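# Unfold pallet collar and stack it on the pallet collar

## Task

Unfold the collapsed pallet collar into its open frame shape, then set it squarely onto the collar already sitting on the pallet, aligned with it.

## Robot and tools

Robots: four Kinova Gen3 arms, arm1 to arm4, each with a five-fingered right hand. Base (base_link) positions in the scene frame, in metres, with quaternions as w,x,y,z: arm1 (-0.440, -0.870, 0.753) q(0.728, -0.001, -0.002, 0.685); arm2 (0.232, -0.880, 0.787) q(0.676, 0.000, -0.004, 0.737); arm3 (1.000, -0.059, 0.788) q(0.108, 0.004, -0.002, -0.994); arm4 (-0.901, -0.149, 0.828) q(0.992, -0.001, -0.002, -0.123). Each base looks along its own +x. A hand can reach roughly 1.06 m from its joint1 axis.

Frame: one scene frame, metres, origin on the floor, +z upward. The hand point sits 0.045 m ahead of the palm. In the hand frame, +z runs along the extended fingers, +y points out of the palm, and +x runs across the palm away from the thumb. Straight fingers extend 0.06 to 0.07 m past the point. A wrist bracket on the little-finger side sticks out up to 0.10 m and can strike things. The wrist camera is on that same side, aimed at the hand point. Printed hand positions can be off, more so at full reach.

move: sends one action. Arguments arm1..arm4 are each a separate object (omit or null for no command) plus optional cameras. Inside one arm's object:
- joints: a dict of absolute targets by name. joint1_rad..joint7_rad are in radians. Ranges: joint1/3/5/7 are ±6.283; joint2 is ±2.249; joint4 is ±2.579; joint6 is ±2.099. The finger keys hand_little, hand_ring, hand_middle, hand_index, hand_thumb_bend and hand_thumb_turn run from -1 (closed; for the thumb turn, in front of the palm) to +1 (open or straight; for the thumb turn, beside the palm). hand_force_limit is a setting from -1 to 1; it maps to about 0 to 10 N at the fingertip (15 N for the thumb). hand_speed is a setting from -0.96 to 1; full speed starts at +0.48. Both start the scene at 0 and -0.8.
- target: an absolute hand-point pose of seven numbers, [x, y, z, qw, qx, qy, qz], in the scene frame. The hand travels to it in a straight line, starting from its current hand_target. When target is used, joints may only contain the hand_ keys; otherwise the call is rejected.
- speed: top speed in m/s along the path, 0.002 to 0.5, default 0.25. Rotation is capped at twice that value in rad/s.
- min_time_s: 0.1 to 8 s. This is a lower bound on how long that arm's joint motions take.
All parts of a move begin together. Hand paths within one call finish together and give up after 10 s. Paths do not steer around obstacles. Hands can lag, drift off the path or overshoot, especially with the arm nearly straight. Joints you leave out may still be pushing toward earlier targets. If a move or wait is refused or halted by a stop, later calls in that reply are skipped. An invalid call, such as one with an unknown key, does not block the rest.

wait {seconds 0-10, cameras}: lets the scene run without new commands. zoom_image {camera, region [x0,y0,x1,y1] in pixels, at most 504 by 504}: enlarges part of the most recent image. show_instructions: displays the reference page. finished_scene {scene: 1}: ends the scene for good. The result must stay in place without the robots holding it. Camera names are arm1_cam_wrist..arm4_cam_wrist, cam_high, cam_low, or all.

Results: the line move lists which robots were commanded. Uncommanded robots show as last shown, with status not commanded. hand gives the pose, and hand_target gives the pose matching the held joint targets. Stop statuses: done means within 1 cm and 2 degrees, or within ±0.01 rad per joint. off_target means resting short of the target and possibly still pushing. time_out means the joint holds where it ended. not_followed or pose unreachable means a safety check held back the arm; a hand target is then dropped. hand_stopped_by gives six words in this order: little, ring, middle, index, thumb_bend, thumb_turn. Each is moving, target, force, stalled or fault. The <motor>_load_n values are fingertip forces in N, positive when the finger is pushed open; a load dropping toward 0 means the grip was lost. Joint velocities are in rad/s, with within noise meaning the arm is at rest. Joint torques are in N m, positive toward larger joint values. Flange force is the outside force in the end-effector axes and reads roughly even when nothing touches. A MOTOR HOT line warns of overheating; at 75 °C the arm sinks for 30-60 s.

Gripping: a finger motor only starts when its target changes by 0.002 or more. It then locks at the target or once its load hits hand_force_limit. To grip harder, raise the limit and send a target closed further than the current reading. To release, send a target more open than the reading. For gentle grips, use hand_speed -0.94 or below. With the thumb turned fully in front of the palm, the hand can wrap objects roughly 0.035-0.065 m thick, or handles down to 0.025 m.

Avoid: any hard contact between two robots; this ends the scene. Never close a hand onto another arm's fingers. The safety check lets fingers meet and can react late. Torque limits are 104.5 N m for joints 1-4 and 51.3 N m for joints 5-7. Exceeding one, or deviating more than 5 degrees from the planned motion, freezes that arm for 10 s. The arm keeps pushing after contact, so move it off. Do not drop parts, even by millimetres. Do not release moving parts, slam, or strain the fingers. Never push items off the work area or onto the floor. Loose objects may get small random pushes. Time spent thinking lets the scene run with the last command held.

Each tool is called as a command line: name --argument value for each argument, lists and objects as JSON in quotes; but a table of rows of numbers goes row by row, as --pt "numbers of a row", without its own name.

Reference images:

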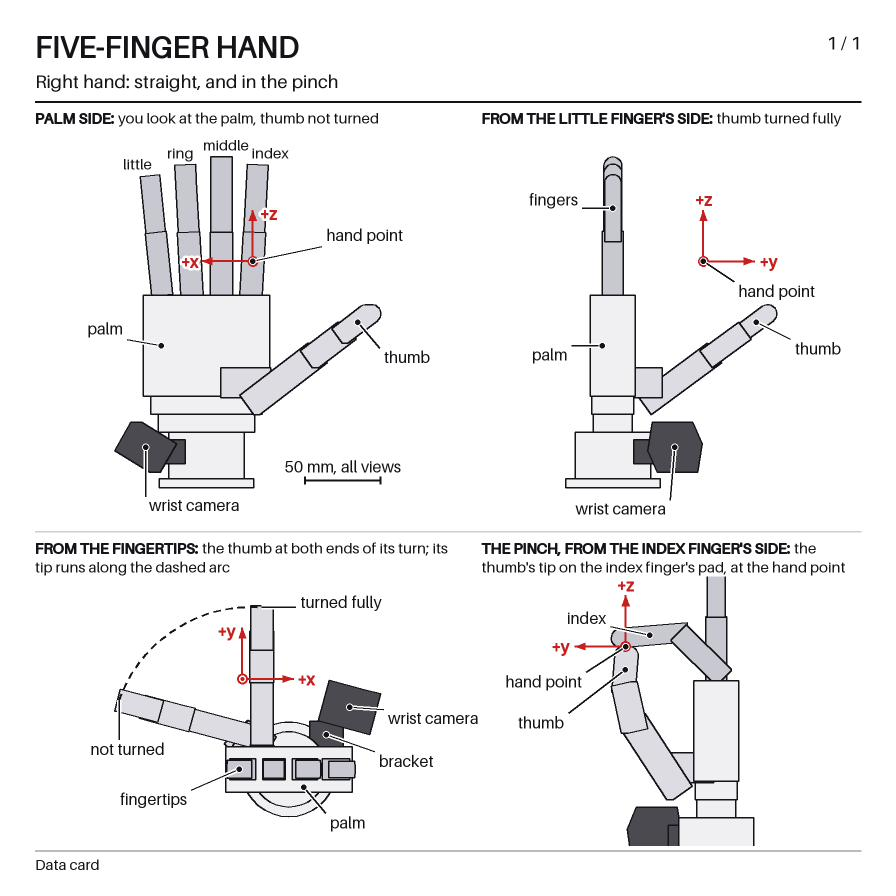

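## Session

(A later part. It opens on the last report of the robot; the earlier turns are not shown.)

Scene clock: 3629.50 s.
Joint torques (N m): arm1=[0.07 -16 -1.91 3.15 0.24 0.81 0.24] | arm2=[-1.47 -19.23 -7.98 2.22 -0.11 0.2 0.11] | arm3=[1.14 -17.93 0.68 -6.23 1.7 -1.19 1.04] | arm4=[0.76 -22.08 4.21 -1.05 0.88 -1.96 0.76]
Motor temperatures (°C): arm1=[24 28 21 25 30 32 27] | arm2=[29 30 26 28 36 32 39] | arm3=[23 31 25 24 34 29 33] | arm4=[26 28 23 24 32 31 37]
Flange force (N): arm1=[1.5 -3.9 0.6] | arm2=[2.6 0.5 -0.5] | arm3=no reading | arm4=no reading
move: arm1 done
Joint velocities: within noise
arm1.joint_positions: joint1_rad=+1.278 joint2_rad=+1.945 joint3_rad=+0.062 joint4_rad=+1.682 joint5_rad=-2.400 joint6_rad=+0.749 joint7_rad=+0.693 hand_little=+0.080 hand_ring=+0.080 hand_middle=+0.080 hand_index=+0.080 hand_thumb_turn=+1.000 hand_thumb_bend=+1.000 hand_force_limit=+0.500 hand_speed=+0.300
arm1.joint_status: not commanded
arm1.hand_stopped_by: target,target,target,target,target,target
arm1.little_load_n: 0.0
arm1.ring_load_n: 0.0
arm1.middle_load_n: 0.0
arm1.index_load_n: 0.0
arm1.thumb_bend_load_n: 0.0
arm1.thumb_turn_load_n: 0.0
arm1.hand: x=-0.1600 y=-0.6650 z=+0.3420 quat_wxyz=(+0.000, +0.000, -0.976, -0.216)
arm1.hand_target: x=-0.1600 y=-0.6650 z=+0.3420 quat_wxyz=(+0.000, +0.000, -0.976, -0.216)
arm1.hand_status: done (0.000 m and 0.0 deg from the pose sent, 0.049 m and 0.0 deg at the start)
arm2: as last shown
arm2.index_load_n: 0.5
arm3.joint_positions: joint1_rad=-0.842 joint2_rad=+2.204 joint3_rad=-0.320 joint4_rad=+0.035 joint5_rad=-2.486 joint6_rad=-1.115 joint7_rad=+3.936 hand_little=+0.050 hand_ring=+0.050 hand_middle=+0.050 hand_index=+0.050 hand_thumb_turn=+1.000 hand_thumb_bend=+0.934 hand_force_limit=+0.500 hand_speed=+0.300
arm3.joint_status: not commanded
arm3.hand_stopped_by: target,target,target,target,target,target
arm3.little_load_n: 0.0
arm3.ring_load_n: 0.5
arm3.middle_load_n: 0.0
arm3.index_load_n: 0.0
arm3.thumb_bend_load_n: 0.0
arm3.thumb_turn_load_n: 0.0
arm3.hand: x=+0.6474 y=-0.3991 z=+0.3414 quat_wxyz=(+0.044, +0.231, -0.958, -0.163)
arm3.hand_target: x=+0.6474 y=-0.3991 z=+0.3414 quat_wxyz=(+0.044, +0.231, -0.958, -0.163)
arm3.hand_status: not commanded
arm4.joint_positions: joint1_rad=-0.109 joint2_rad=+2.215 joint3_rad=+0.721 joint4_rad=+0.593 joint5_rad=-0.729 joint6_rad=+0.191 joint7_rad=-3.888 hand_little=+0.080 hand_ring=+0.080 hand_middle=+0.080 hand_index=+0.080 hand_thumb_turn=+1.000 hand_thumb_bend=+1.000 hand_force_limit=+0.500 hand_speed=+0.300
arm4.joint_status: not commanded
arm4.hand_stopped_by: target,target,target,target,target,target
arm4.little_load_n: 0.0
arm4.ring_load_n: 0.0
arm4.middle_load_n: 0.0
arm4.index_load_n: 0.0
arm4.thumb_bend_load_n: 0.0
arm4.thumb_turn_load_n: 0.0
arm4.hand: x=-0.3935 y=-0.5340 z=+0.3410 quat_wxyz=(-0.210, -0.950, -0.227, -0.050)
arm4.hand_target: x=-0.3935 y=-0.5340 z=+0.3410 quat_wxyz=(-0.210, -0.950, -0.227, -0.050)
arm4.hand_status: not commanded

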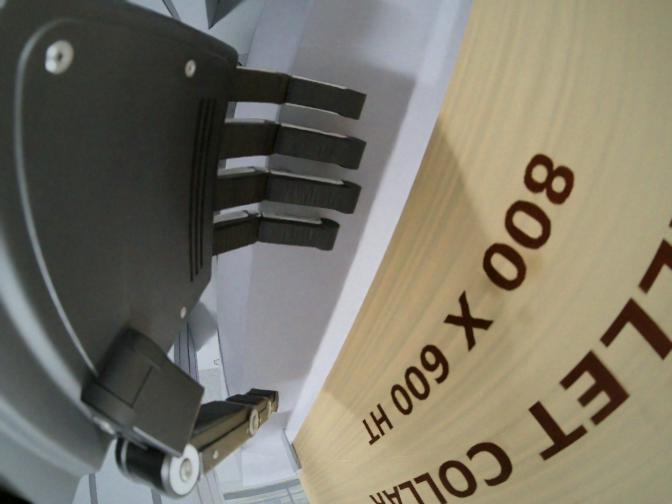

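move --arm1 '{"target":[-0.16,-0.615,0.338,0,0,0.9763,0.2164],"speed":0.08}'

move --arm1 '{"target":[-0.16,-0.598,0.338,0,0,0.9763,0.2164],"speed":0.06}' --cameras '["arm1_cam_wrist"]'

Scene clock: 3633.70 s.
Joint torques (N m): arm1=[0.18 -16.44 -2.4 2.71 0.21 0.8 0.24] | arm2=[-1.55 -19.13 -8.01 2.2 -0.04 0.21 0.11] | arm3=[1.13 -17.89 0.67 -6.22 1.72 -1.17 1.06] | arm4=[0.78 -22.11 4.18 -1.13 0.9 -1.98 0.77]
Motor temperatures (°C): arm1=[24 28 21 25 30 32 27] | arm2=[29 30 26 28 36 32 39] | arm3=[23 31 25 24 34 29 33] | arm4=[26 28 23 24 32 31 37]
Flange force (N): arm1=[1.8 -3.7 0.6] | arm2=[2.7 0.7 -0.7] | arm3=no reading | arm4=no reading
move: arm1 done
Joint velocities: within noise
arm1.joint_positions: joint1_rad=+1.175 joint2_rad=+1.939 joint3_rad=-0.009 joint4_rad=+1.652 joint5_rad=-2.492 joint6_rad=+0.703 joint7_rad=+0.683 hand_little=+0.080 hand_ring=+0.080 hand_middle=+0.080 hand_index=+0.080 hand_thumb_turn=+1.000 hand_thumb_bend=+1.000 hand_force_limit=+0.500 hand_speed=+0.300
arm1.joint_status: not commanded
arm1.hand_stopped_by: target,target,target,target,target,target
arm1.little_load_n: 0.0
arm1.ring_load_n: 0.0
arm1.middle_load_n: 0.0
arm1.index_load_n: 0.0
arm1.thumb_bend_load_n: 0.0
arm1.thumb_turn_load_n: 0.0
arm1.hand: x=-0.1600 y=-0.6150 z=+0.3380 quat_wxyz=(+0.000, +0.000, -0.976, -0.216)
arm1.hand_target: x=-0.1600 y=-0.6150 z=+0.3380 quat_wxyz=(+0.000, +0.000, -0.976, -0.216)
arm1.hand_status: done (0.000 m and 0.0 deg from the pose sent, 0.050 m and 0.0 deg at the start)
arm2: as last shown
arm2.index_load_n: 0.0
arm3.joint_positions: joint1_rad=-0.842 joint2_rad=+2.204 joint3_rad=-0.320 joint4_rad=+0.035 joint5_rad=-2.486 joint6_rad=-1.115 joint7_rad=+3.936 hand_little=+0.050 hand_ring=+0.050 hand_middle=+0.050 hand_index=+0.050 hand_thumb_turn=+1.000 hand_thumb_bend=+0.934 hand_force_limit=+0.500 hand_speed=+0.300
arm3.joint_status: not commanded
arm3.hand_stopped_by: target,target,target,target,target,target
arm3.little_load_n: 0.0
arm3.ring_load_n: 0.0
arm3.middle_load_n: 0.0
arm3.index_load_n: 0.0
arm3.thumb_bend_load_n: 0.0
arm3.thumb_turn_load_n: 0.0
arm3.hand: x=+0.6474 y=-0.3991 z=+0.3414 quat_wxyz=(+0.044, +0.231, -0.958, -0.163)
arm3.hand_target: x=+0.6474 y=-0.3991 z=+0.3414 quat_wxyz=(+0.044, +0.231, -0.958, -0.163)
arm3.hand_status: not commanded
arm4.joint_positions: joint1_rad=-0.109 joint2_rad=+2.215 joint3_rad=+0.721 joint4_rad=+0.593 joint5_rad=-0.729 joint6_rad=+0.191 joint7_rad=-3.888 hand_little=+0.080 hand_ring=+0.080 hand_middle=+0.080 hand_index=+0.080 hand_thumb_turn=+1.000 hand_thumb_bend=+1.000 hand_force_limit=+0.500 hand_speed=+0.300
arm4.joint_status: not commanded
arm4.hand_stopped_by: target,target,target,target,target,target
arm4.little_load_n: 0.0
arm4.ring_load_n: 0.0
arm4.middle_load_n: 0.0
arm4.index_load_n: 0.0
arm4.thumb_bend_load_n: 0.0
arm4.thumb_turn_load_n: 0.0
arm4.hand: x=-0.3935 y=-0.5340 z=+0.3410 quat_wxyz=(-0.210, -0.950, -0.227, -0.050)
arm4.hand_target: x=-0.3935 y=-0.5340 z=+0.3410 quat_wxyz=(-0.210, -0.950, -0.227, -0.050)
arm4.hand_status: not commanded
pictures: none

Scene clock: 3634.67 s.
Joint torques (N m): arm1=[-1.86 -19.33 -5.48 0.51 1.23 2.31 0.9] | arm2=[-1.43 -19.18 -8 2.2 -0.13 0.22 0.14] | arm3=[1.05 -18.17 0.65 -6.37 1.7 -1.1 1.02] | arm4=[0.64 -22.03 4.1 -1.07 0.86 -1.91 0.73]
Motor temperatures (°C): arm1=[24 28 21 25 30 32 27] | arm2=[29 30 26 28 36 32 39] | arm3=[23 31 25 24 34 29 33] | arm4=[26 28 23 24 32 31 37]
Flange force (N): arm1=[2.9 -9.8 -2.0] | arm2=[2.5 0.5 -0.6] | arm3=no reading | arm4=no reading
move: arm1 done
Joint velocities: within noise
arm1.joint_positions: joint1_rad=+1.140 joint2_rad=+1.933 joint3_rad=-0.032 joint4_rad=+1.642 joint5_rad=-2.521 joint6_rad=+0.687 joint7_rad=+0.679 hand_little=+0.080 hand_ring=+0.080 hand_middle=+0.080 hand_index=+0.080 hand_thumb_turn=+1.000 hand_thumb_bend=+1.000 hand_force_limit=+0.500 hand_speed=+0.300
arm1.joint_status: not commanded
arm1.hand_stopped_by: target,target,target,target,target,target
arm1.little_load_n: 0.0
arm1.ring_load_n: 0.0
arm1.middle_load_n: 0.5
arm1.index_load_n: 0.0
arm1.thumb_bend_load_n: 0.0
arm1.thumb_turn_load_n: 0.0
arm1.hand: x=-0.1600 y=-0.5980 z=+0.3380 quat_wxyz=(+0.000, +0.000, -0.976, -0.216)
arm1.hand_target: x=-0.1600 y=-0.5980 z=+0.3380 quat_wxyz=(+0.000, +0.000, -0.976, -0.216)
arm1.hand_status: done (0.000 m and 0.0 deg from the pose sent, 0.017 m and 0.0 deg at the start)
arm2: as last shown
arm3.joint_positions: joint1_rad=-0.842 joint2_rad=+2.204 joint3_rad=-0.320 joint4_rad=+0.035 joint5_rad=-2.486 joint6_rad=-1.115 joint7_rad=+3.936 hand_little=+0.050 hand_ring=+0.050 hand_middle=+0.050 hand_index=+0.050 hand_thumb_turn=+1.000 hand_thumb_bend=+0.934 hand_force_limit=+0.500 hand_speed=+0.300
arm3.joint_status: not commanded
arm3.hand_stopped_by: target,target,target,target,target,target
arm3.little_load_n: 0.0
arm3.ring_load_n: 0.5
arm3.middle_load_n: 0.0
arm3.index_load_n: 0.0
arm3.thumb_bend_load_n: -0.5
arm3.thumb_turn_load_n: 0.0
arm3.hand: x=+0.6474 y=-0.3991 z=+0.3414 quat_wxyz=(+0.044, +0.231, -0.958, -0.163)
arm3.hand_target: x=+0.6474 y=-0.3991 z=+0.3414 quat_wxyz=(+0.044, +0.231, -0.958, -0.163)
arm3.hand_status: not commanded
arm4.joint_positions: joint1_rad=-0.109 joint2_rad=+2.215 joint3_rad=+0.721 joint4_rad=+0.593 joint5_rad=-0.729 joint6_rad=+0.191 joint7_rad=-3.888 hand_little=+0.080 hand_ring=+0.080 hand_middle=+0.080 hand_index=+0.080 hand_thumb_turn=+1.000 hand_thumb_bend=+1.000 hand_force_limit=+0.500 hand_speed=+0.300
arm4.joint_status: not commanded
arm4.hand_stopped_by: target,target,target,target,target,target
arm4.little_load_n: 0.0
arm4.ring_load_n: 0.0
arm4.middle_load_n: 0.0
arm4.index_load_n: 0.0
arm4.thumb_bend_load_n: 0.0
arm4.thumb_turn_load_n: 0.0
arm4.hand: x=-0.3935 y=-0.5340 z=+0.3410 quat_wxyz=(-0.210, -0.950, -0.227, -0.050)
arm4.hand_target: x=-0.3935 y=-0.5340 z=+0.3410 quat_wxyz=(-0.210, -0.950, -0.227, -0.050)
arm4.hand_status: not commanded

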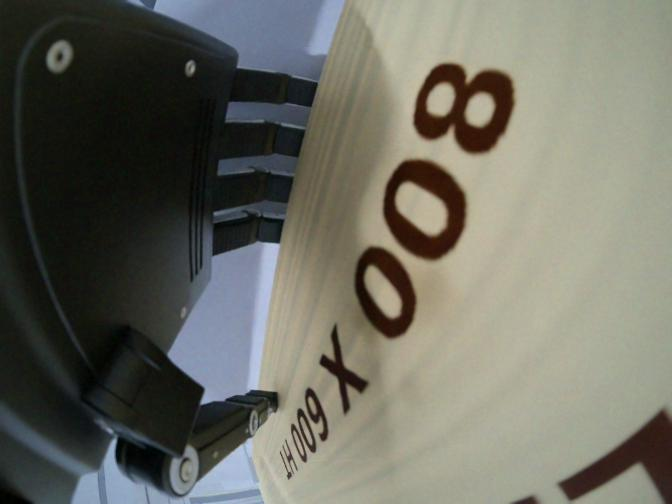

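move --arm1 '{"target":[-0.16,-0.6005,0.3385,0,0,0.9763,0.2164],"speed":0.05}' --arm2 '{"joints":{"hand_thumb_bend":1,"hand_speed":0.4}}'

move --arm2 '{"target":[0.10,-0.640,0.64,0,1,0,0],"speed":0.3,"joints":{"hand_thumb_turn":-1}}' --cameras '["arm2_cam_wrist"]'

Scene clock: 3644.27 s.
Joint torques (N m): arm1=[0.14 -16.56 -2.53 2.58 0.19 0.85 0.25] | arm2=[-1.43 -19.15 -7.99 2.33 -0.11 0.17 0.15] | arm3=[1.07 -18.22 0.7 -6.38 1.7 -1.12 1.04] | arm4=[0.27 -21.59 3.6 -1.17 0.71 -1.67 0.68]
Motor temperatures (°C): arm1=[24 28 21 25 30 32 27] | arm2=[29 30 26 28 36 32 39] | arm3=[23 31 25 24 34 29 33] | arm4=[26 28 23 24 32 31 37]
Flange force (N): arm1=[1.5 -3.7 0.5] | arm2=[2.8 0.0 -0.6] | arm3=no reading | arm4=no reading
move: arm1 done; arm2 done
Joint velocities: within noise
arm1.joint_positions: joint1_rad=+1.145 joint2_rad=+1.933 joint3_rad=-0.028 joint4_rad=+1.645 joint5_rad=-2.517 joint6_rad=+0.690 joint7_rad=+0.680 hand_little=+0.080 hand_ring=+0.080 hand_middle=+0.080 hand_index=+0.080 hand_thumb_turn=+1.000 hand_thumb_bend=+1.000 hand_force_limit=+0.500 hand_speed=+0.300
arm1.joint_status: not commanded
arm1.hand_stopped_by: target,target,target,target,target,target
arm1.little_load_n: -0.5
arm1.ring_load_n: 0.0
arm1.middle_load_n: 0.0
arm1.index_load_n: 0.0
arm1.thumb_bend_load_n: 0.0
arm1.thumb_turn_load_n: 0.0
arm1.hand: x=-0.1600 y=-0.6005 z=+0.3385 quat_wxyz=(+0.000, +0.000, -0.976, -0.216)
arm1.hand_target: x=-0.1600 y=-0.6005 z=+0.3385 quat_wxyz=(+0.000, +0.000, -0.976, -0.216)
arm1.hand_status: done (0.000 m and 0.0 deg from the pose sent, 0.003 m and 0.0 deg at the start)
arm2.joint_positions: joint1_rad=+1.173 joint2_rad=+1.765 joint3_rad=-1.543 joint4_rad=+1.366 joint5_rad=+1.749 joint6_rad=+1.510 joint7_rad=-0.289 hand_little=+1.000 hand_ring=+1.000 hand_middle=+1.000 hand_index=+1.000 hand_thumb_turn=+0.960 hand_thumb_bend=+1.000 hand_force_limit=+0.300 hand_speed=+0.400
arm2.joint_status: all done
arm2.hand_stopped_by: target,target,fault,target,target,target
arm2.little_load_n: 0.0
arm2.ring_load_n: 0.0
arm2.middle_load_n: 0.0
arm2.index_load_n: 0.0
arm2.thumb_bend_load_n: 0.0
arm2.thumb_turn_load_n: 0.0
arm2.hand: x=+0.4800 y=-0.4600 z=+0.6400 quat_wxyz=(+0.000, +1.000, +0.000, +0.000)
arm2.hand_target: x=+0.4800 y=-0.4600 z=+0.6400 quat_wxyz=(+0.000, +1.000, +0.000, +0.000)
arm2.hand_status: not commanded
arm3.joint_positions: joint1_rad=-0.842 joint2_rad=+2.204 joint3_rad=-0.320 joint4_rad=+0.035 joint5_rad=-2.486 joint6_rad=-1.115 joint7_rad=+3.936 hand_little=+0.050 hand_ring=+0.050 hand_middle=+0.050 hand_index=+0.050 hand_thumb_turn=+1.000 hand_thumb_bend=+0.934 hand_force_limit=+0.500 hand_speed=+0.300
arm3.joint_status: not commanded
arm3.hand_stopped_by: target,target,target,target,target,target
arm3.little_load_n: 0.0
arm3.ring_load_n: 0.5
arm3.middle_load_n: 0.0
arm3.index_load_n: 0.0
arm3.thumb_bend_load_n: 0.0
arm3.thumb_turn_load_n: 0.0
arm3.hand: x=+0.6474 y=-0.3991 z=+0.3414 quat_wxyz=(+0.044, +0.231, -0.958, -0.163)
arm3.hand_target: x=+0.6474 y=-0.3991 z=+0.3414 quat_wxyz=(+0.044, +0.231, -0.958, -0.163)
arm3.hand_status: not commanded
arm4.joint_positions: joint1_rad=-0.109 joint2_rad=+2.215 joint3_rad=+0.721 joint4_rad=+0.593 joint5_rad=-0.729 joint6_rad=+0.191 joint7_rad=-3.888 hand_little=+0.080 hand_ring=+0.080 hand_middle=+0.080 hand_index=+0.080 hand_thumb_turn=+1.000 hand_thumb_bend=+1.000 hand_force_limit=+0.500 hand_speed=+0.300
arm4.joint_status: not commanded
arm4.hand_stopped_by: target,target,target,target,target,target
arm4.little_load_n: 0.0
arm4.ring_load_n: 0.0
arm4.middle_load_n: 0.0
arm4.index_load_n: 0.0
arm4.thumb_bend_load_n: 0.0
arm4.thumb_turn_load_n: 0.0
arm4.hand: x=-0.3935 y=-0.5340 z=+0.3410 quat_wxyz=(-0.210, -0.950, -0.227, -0.050)
arm4.hand_target: x=-0.3935 y=-0.5340 z=+0.3410 quat_wxyz=(-0.210, -0.950, -0.227, -0.050)
arm4.hand_status: not commanded
pictures: none

Scene clock: 3646.30 s.
Joint torques (N m): arm1=[0.04 -16.58 -2.46 2.64 0.21 0.84 0.25] | arm2=[-1.46 -12.06 -6.29 3.52 -0.06 0.21 0.11] | arm3=[1.14 -18.13 0.68 -6.35 1.71 -1.12 1.02] | arm4=[0.29 -21.6 3.61 -1.18 0.67 -1.68 0.61]
Motor temperatures (°C): arm1=[24 28 21 25 30 32 27] | arm2=[29 30 26 28 36 32 39] | arm3=[23 31 25 24 34 29 33] | arm4=[26 28 23 24 32 31 37]
Flange force (N): arm1=[1.4 -3.8 0.7] | arm2=[4.3 -3.3 1.2] | arm3=no reading | arm4=no reading
move: arm2 done
Joint velocities: within noise
arm1: as last shown
arm1.little_load_n: 0.0
arm1.ring_load_n: 0.5
arm2.joint_positions: joint1_rad=+0.624 joint2_rad=+1.955 joint3_rad=-1.520 joint4_rad=+2.206 joint5_rad=+1.907 joint6_rad=+1.751 joint7_rad=-1.649 hand_little=+1.000 hand_ring=+1.000 hand_middle=+1.000 hand_index=+1.000 hand_thumb_turn=-1.000 hand_thumb_bend=+1.000 hand_force_limit=+0.300 hand_speed=+0.400
arm2.joint_status: all done
arm2.hand_stopped_by: target,target,fault,target,target,target
arm2.little_load_n: 0.0
arm2.ring_load_n: 0.0
arm2.middle_load_n: 0.0
arm2.index_load_n: 0.0
arm2.thumb_bend_load_n: 0.0
arm2.thumb_turn_load_n: 0.0
arm2.hand: x=+0.1000 y=-0.6400 z=+0.6400 quat_wxyz=(+0.000, +1.000, +0.000, +0.000)
arm2.hand_target: x=+0.1000 y=-0.6400 z=+0.6400 quat_wxyz=(+0.000, +1.000, +0.000, +0.000)
arm2.hand_status: done (0.000 m and 0.0 deg from the pose sent, 0.420 m and 0.0 deg at the start)
arm3.joint_positions: joint1_rad=-0.842 joint2_rad=+2.204 joint3_rad=-0.320 joint4_rad=+0.035 joint5_rad=-2.486 joint6_rad=-1.115 joint7_rad=+3.936 hand_little=+0.050 hand_ring=+0.050 hand_middle=+0.050 hand_index=+0.050 hand_thumb_turn=+1.000 hand_thumb_bend=+0.934 hand_force_limit=+0.500 hand_speed=+0.300
arm3.joint_status: not commanded
arm3.hand_stopped_by: target,target,target,target,target,target
arm3.little_load_n: 0.0
arm3.ring_load_n: 0.0
arm3.middle_load_n: 0.0
arm3.index_load_n: 0.0
arm3.thumb_bend_load_n: 0.0
arm3.thumb_turn_load_n: 0.0
arm3.hand: x=+0.6474 y=-0.3991 z=+0.3414 quat_wxyz=(+0.044, +0.231, -0.958, -0.163)
arm3.hand_target: x=+0.6474 y=-0.3991 z=+0.3414 quat_wxyz=(+0.044, +0.231, -0.958, -0.163)
arm3.hand_status: not commanded
arm4.joint_positions: joint1_rad=-0.109 joint2_rad=+2.215 joint3_rad=+0.721 joint4_rad=+0.593 joint5_rad=-0.729 joint6_rad=+0.191 joint7_rad=-3.888 hand_little=+0.080 hand_ring=+0.080 hand_middle=+0.080 hand_index=+0.080 hand_thumb_turn=+1.000 hand_thumb_bend=+1.000 hand_force_limit=+0.500 hand_speed=+0.300
arm4.joint_status: not commanded
arm4.hand_stopped_by: target,target,target,target,target,target
arm4.little_load_n: 0.0
arm4.ring_load_n: 0.0
arm4.middle_load_n: 0.0
arm4.index_load_n: 0.0
arm4.thumb_bend_load_n: 0.0
arm4.thumb_turn_load_n: 0.0
arm4.hand: x=-0.3935 y=-0.5340 z=+0.3410 quat_wxyz=(-0.210, -0.950, -0.227, -0.050)
arm4.hand_target: x=-0.3935 y=-0.5340 z=+0.3410 quat_wxyz=(-0.210, -0.950, -0.227, -0.050)
arm4.hand_status: not commanded

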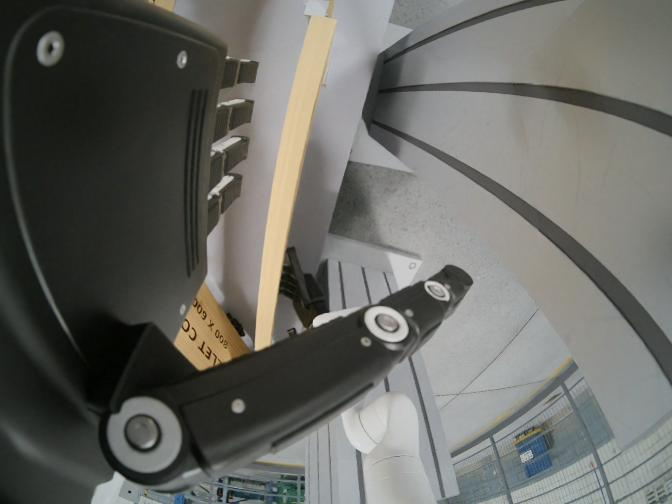

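move --arm2 '{"target":[0.10,-0.640,0.56,0,1,0,0],"speed":0.15}'

move --arm2 '{"target":[0.10,-0.641,0.506,0,1,0,0],"speed":0.08}' --cameras '["arm2_cam_wrist"]'

Scene clock: 3652.97 s.
Joint torques (N m): arm1=[0.17 -16.68 -2.5 2.66 0.19 0.82 0.26] | arm2=[-1.36 -11.34 -6.02 5.08 -0.04 0.17 0.17] | arm3=[1.07 -18.17 0.73 -6.32 1.73 -1.13 1.06] | arm4=[0.26 -21.64 3.62 -1.14 0.7 -1.65 0.64]
Motor temperatures (°C): arm1=[24 28 21 25 30 32 27] | arm2=[29 30 26 28 36 32 39] | arm3=[23 31 25 24 34 29 33] | arm4=[26 28 23 24 32 31 37]
Flange force (N): arm1=[1.6 -3.8 1.0] | arm2=[4.2 -2.5 1.5] | arm3=no reading | arm4=no reading
move: arm2 done
Joint velocities: within noise
arm1: as last shown
arm2.joint_positions: joint1_rad=+0.676 joint2_rad=+2.082 joint3_rad=-1.350 joint4_rad=+2.097 joint5_rad=+2.113 joint6_rad=+1.647 joint7_rad=-1.544 hand_little=+1.000 hand_ring=+1.000 hand_middle=+1.000 hand_index=+1.000 hand_thumb_turn=-1.000 hand_thumb_bend=+1.000 hand_force_limit=+0.300 hand_speed=+0.400
arm2.joint_status: not commanded
arm2.hand_stopped_by: target,target,fault,target,target,target
arm2.little_load_n: 0.0
arm2.ring_load_n: 0.0
arm2.middle_load_n: 0.0
arm2.index_load_n: 0.0
arm2.thumb_bend_load_n: 0.0
arm2.thumb_turn_load_n: 0.0
arm2.hand: x=+0.1000 y=-0.6400 z=+0.5600 quat_wxyz=(+0.000, +1.000, +0.000, +0.000)
arm2.hand_target: x=+0.1000 y=-0.6400 z=+0.5600 quat_wxyz=(+0.000, +1.000, +0.000, +0.000)
arm2.hand_status: done (0.000 m and 0.0 deg from the pose sent, 0.080 m and 0.0 deg at the start)
arm3.joint_positions: joint1_rad=-0.842 joint2_rad=+2.204 joint3_rad=-0.320 joint4_rad=+0.035 joint5_rad=-2.486 joint6_rad=-1.115 joint7_rad=+3.936 hand_little=+0.050 hand_ring=+0.050 hand_middle=+0.050 hand_index=+0.050 hand_thumb_turn=+1.000 hand_thumb_bend=+0.934 hand_force_limit=+0.500 hand_speed=+0.300
arm3.joint_status: not commanded
arm3.hand_stopped_by: target,target,target,target,target,target
arm3.little_load_n: 0.0
arm3.ring_load_n: 0.0
arm3.middle_load_n: 0.0
arm3.index_load_n: 0.0
arm3.thumb_bend_load_n: 0.0
arm3.thumb_turn_load_n: 0.0
arm3.hand: x=+0.6474 y=-0.3991 z=+0.3414 quat_wxyz=(+0.044, +0.231, -0.958, -0.163)
arm3.hand_target: x=+0.6474 y=-0.3991 z=+0.3414 quat_wxyz=(+0.044, +0.231, -0.958, -0.163)
arm3.hand_status: not commanded
arm4.joint_positions: joint1_rad=-0.109 joint2_rad=+2.215 joint3_rad=+0.721 joint4_rad=+0.593 joint5_rad=-0.729 joint6_rad=+0.191 joint7_rad=-3.888 hand_little=+0.080 hand_ring=+0.080 hand_middle=+0.080 hand_index=+0.080 hand_thumb_turn=+1.000 hand_thumb_bend=+1.000 hand_force_limit=+0.500 hand_speed=+0.300
arm4.joint_status: not commanded
arm4.hand_stopped_by: target,target,target,target,target,target
arm4.little_load_n: 0.0
arm4.ring_load_n: 0.0
arm4.middle_load_n: 0.0
arm4.index_load_n: 0.0
arm4.thumb_bend_load_n: 0.0
arm4.thumb_turn_load_n: 0.0
arm4.hand: x=-0.3935 y=-0.5340 z=+0.3410 quat_wxyz=(-0.210, -0.950, -0.227, -0.050)
arm4.hand_target: x=-0.3935 y=-0.5340 z=+0.3410 quat_wxyz=(-0.210, -0.950, -0.227, -0.050)
arm4.hand_status: not commanded
pictures: none

Scene clock: 3654.17 s.
Joint torques (N m): arm1=[0.13 -16.57 -2.46 2.7 0.18 0.87 0.29] | arm2=[-1.41 -10.8 -5.91 5.85 -0.03 0.23 0.11] | arm3=[1.07 -18.19 0.66 -6.34 1.71 -1.12 1.04] | arm4=[0.31 -21.6 3.61 -1.15 0.72 -1.68 0.63]
Motor temperatures (°C): arm1=[24 28 21 25 30 32 27] | arm2=[29 30 26 28 36 32 39] | arm3=[23 31 25 24 34 29 33] | arm4=[26 28 23 24 32 31 37]
Flange force (N): arm1=[1.1 -3.7 1.0] | arm2=[4.7 -2.1 2.0] | arm3=no reading | arm4=no reading
move: arm2 done
Joint velocities: within noise
arm1: as last shown
arm1.ring_load_n: 0.0
arm1.index_load_n: 0.5
arm2.joint_positions: joint1_rad=+0.705 joint2_rad=+2.156 joint3_rad=-1.251 joint4_rad=+1.999 joint5_rad=+2.222 joint6_rad=+1.557 joint7_rad=-1.482 hand_little=+1.000 hand_ring=+1.000 hand_middle=+1.000 hand_index=+1.000 hand_thumb_turn=-1.000 hand_thumb_bend=+1.000 hand_force_limit=+0.300 hand_speed=+0.400
arm2.joint_status: not commanded
arm2.hand_stopped_by: target,target,fault,target,target,target
arm2.little_load_n: 0.0
arm2.ring_load_n: 0.0
arm2.middle_load_n: 0.0
arm2.index_load_n: 0.0
arm2.thumb_bend_load_n: -0.5
arm2.thumb_turn_load_n: 0.0
arm2.hand: x=+0.1000 y=-0.6410 z=+0.5060 quat_wxyz=(+0.000, +1.000, +0.000, +0.000)
arm2.hand_target: x=+0.1000 y=-0.6410 z=+0.5060 quat_wxyz=(+0.000, +1.000, +0.000, +0.000)
arm2.hand_status: done (0.000 m and 0.0 deg from the pose sent, 0.054 m and 0.0 deg at the start)
arm3.joint_positions: joint1_rad=-0.842 joint2_rad=+2.204 joint3_rad=-0.320 joint4_rad=+0.035 joint5_rad=-2.486 joint6_rad=-1.115 joint7_rad=+3.936 hand_little=+0.050 hand_ring=+0.050 hand_middle=+0.050 hand_index=+0.050 hand_thumb_turn=+1.000 hand_thumb_bend=+0.934 hand_force_limit=+0.500 hand_speed=+0.300
arm3.joint_status: not commanded
arm3.hand_stopped_by: target,target,target,target,target,target
arm3.little_load_n: 0.0
arm3.ring_load_n: 0.0
arm3.middle_load_n: 0.0
arm3.index_load_n: 0.0
arm3.thumb_bend_load_n: 0.0
arm3.thumb_turn_load_n: 0.0
arm3.hand: x=+0.6474 y=-0.3991 z=+0.3414 quat_wxyz=(+0.044, +0.231, -0.958, -0.163)
arm3.hand_target: x=+0.6474 y=-0.3991 z=+0.3414 quat_wxyz=(+0.044, +0.231, -0.958, -0.163)
arm3.hand_status: not commanded
arm4.joint_positions: joint1_rad=-0.109 joint2_rad=+2.215 joint3_rad=+0.721 joint4_rad=+0.593 joint5_rad=-0.729 joint6_rad=+0.191 joint7_rad=-3.888 hand_little=+0.080 hand_ring=+0.080 hand_middle=+0.080 hand_index=+0.080 hand_thumb_turn=+1.000 hand_thumb_bend=+1.000 hand_force_limit=+0.500 hand_speed=+0.300
arm4.joint_status: not commanded
arm4.hand_stopped_by: target,target,target,target,target,target
arm4.little_load_n: 0.0
arm4.ring_load_n: 0.0
arm4.middle_load_n: 0.0
arm4.index_load_n: 0.0
arm4.thumb_bend_load_n: 0.0
arm4.thumb_turn_load_n: 0.0
arm4.hand: x=-0.3935 y=-0.5340 z=+0.3410 quat_wxyz=(-0.210, -0.950, -0.227, -0.050)
arm4.hand_target: x=-0.3935 y=-0.5340 z=+0.3410 quat_wxyz=(-0.210, -0.950, -0.227, -0.050)
arm4.hand_status: not commanded

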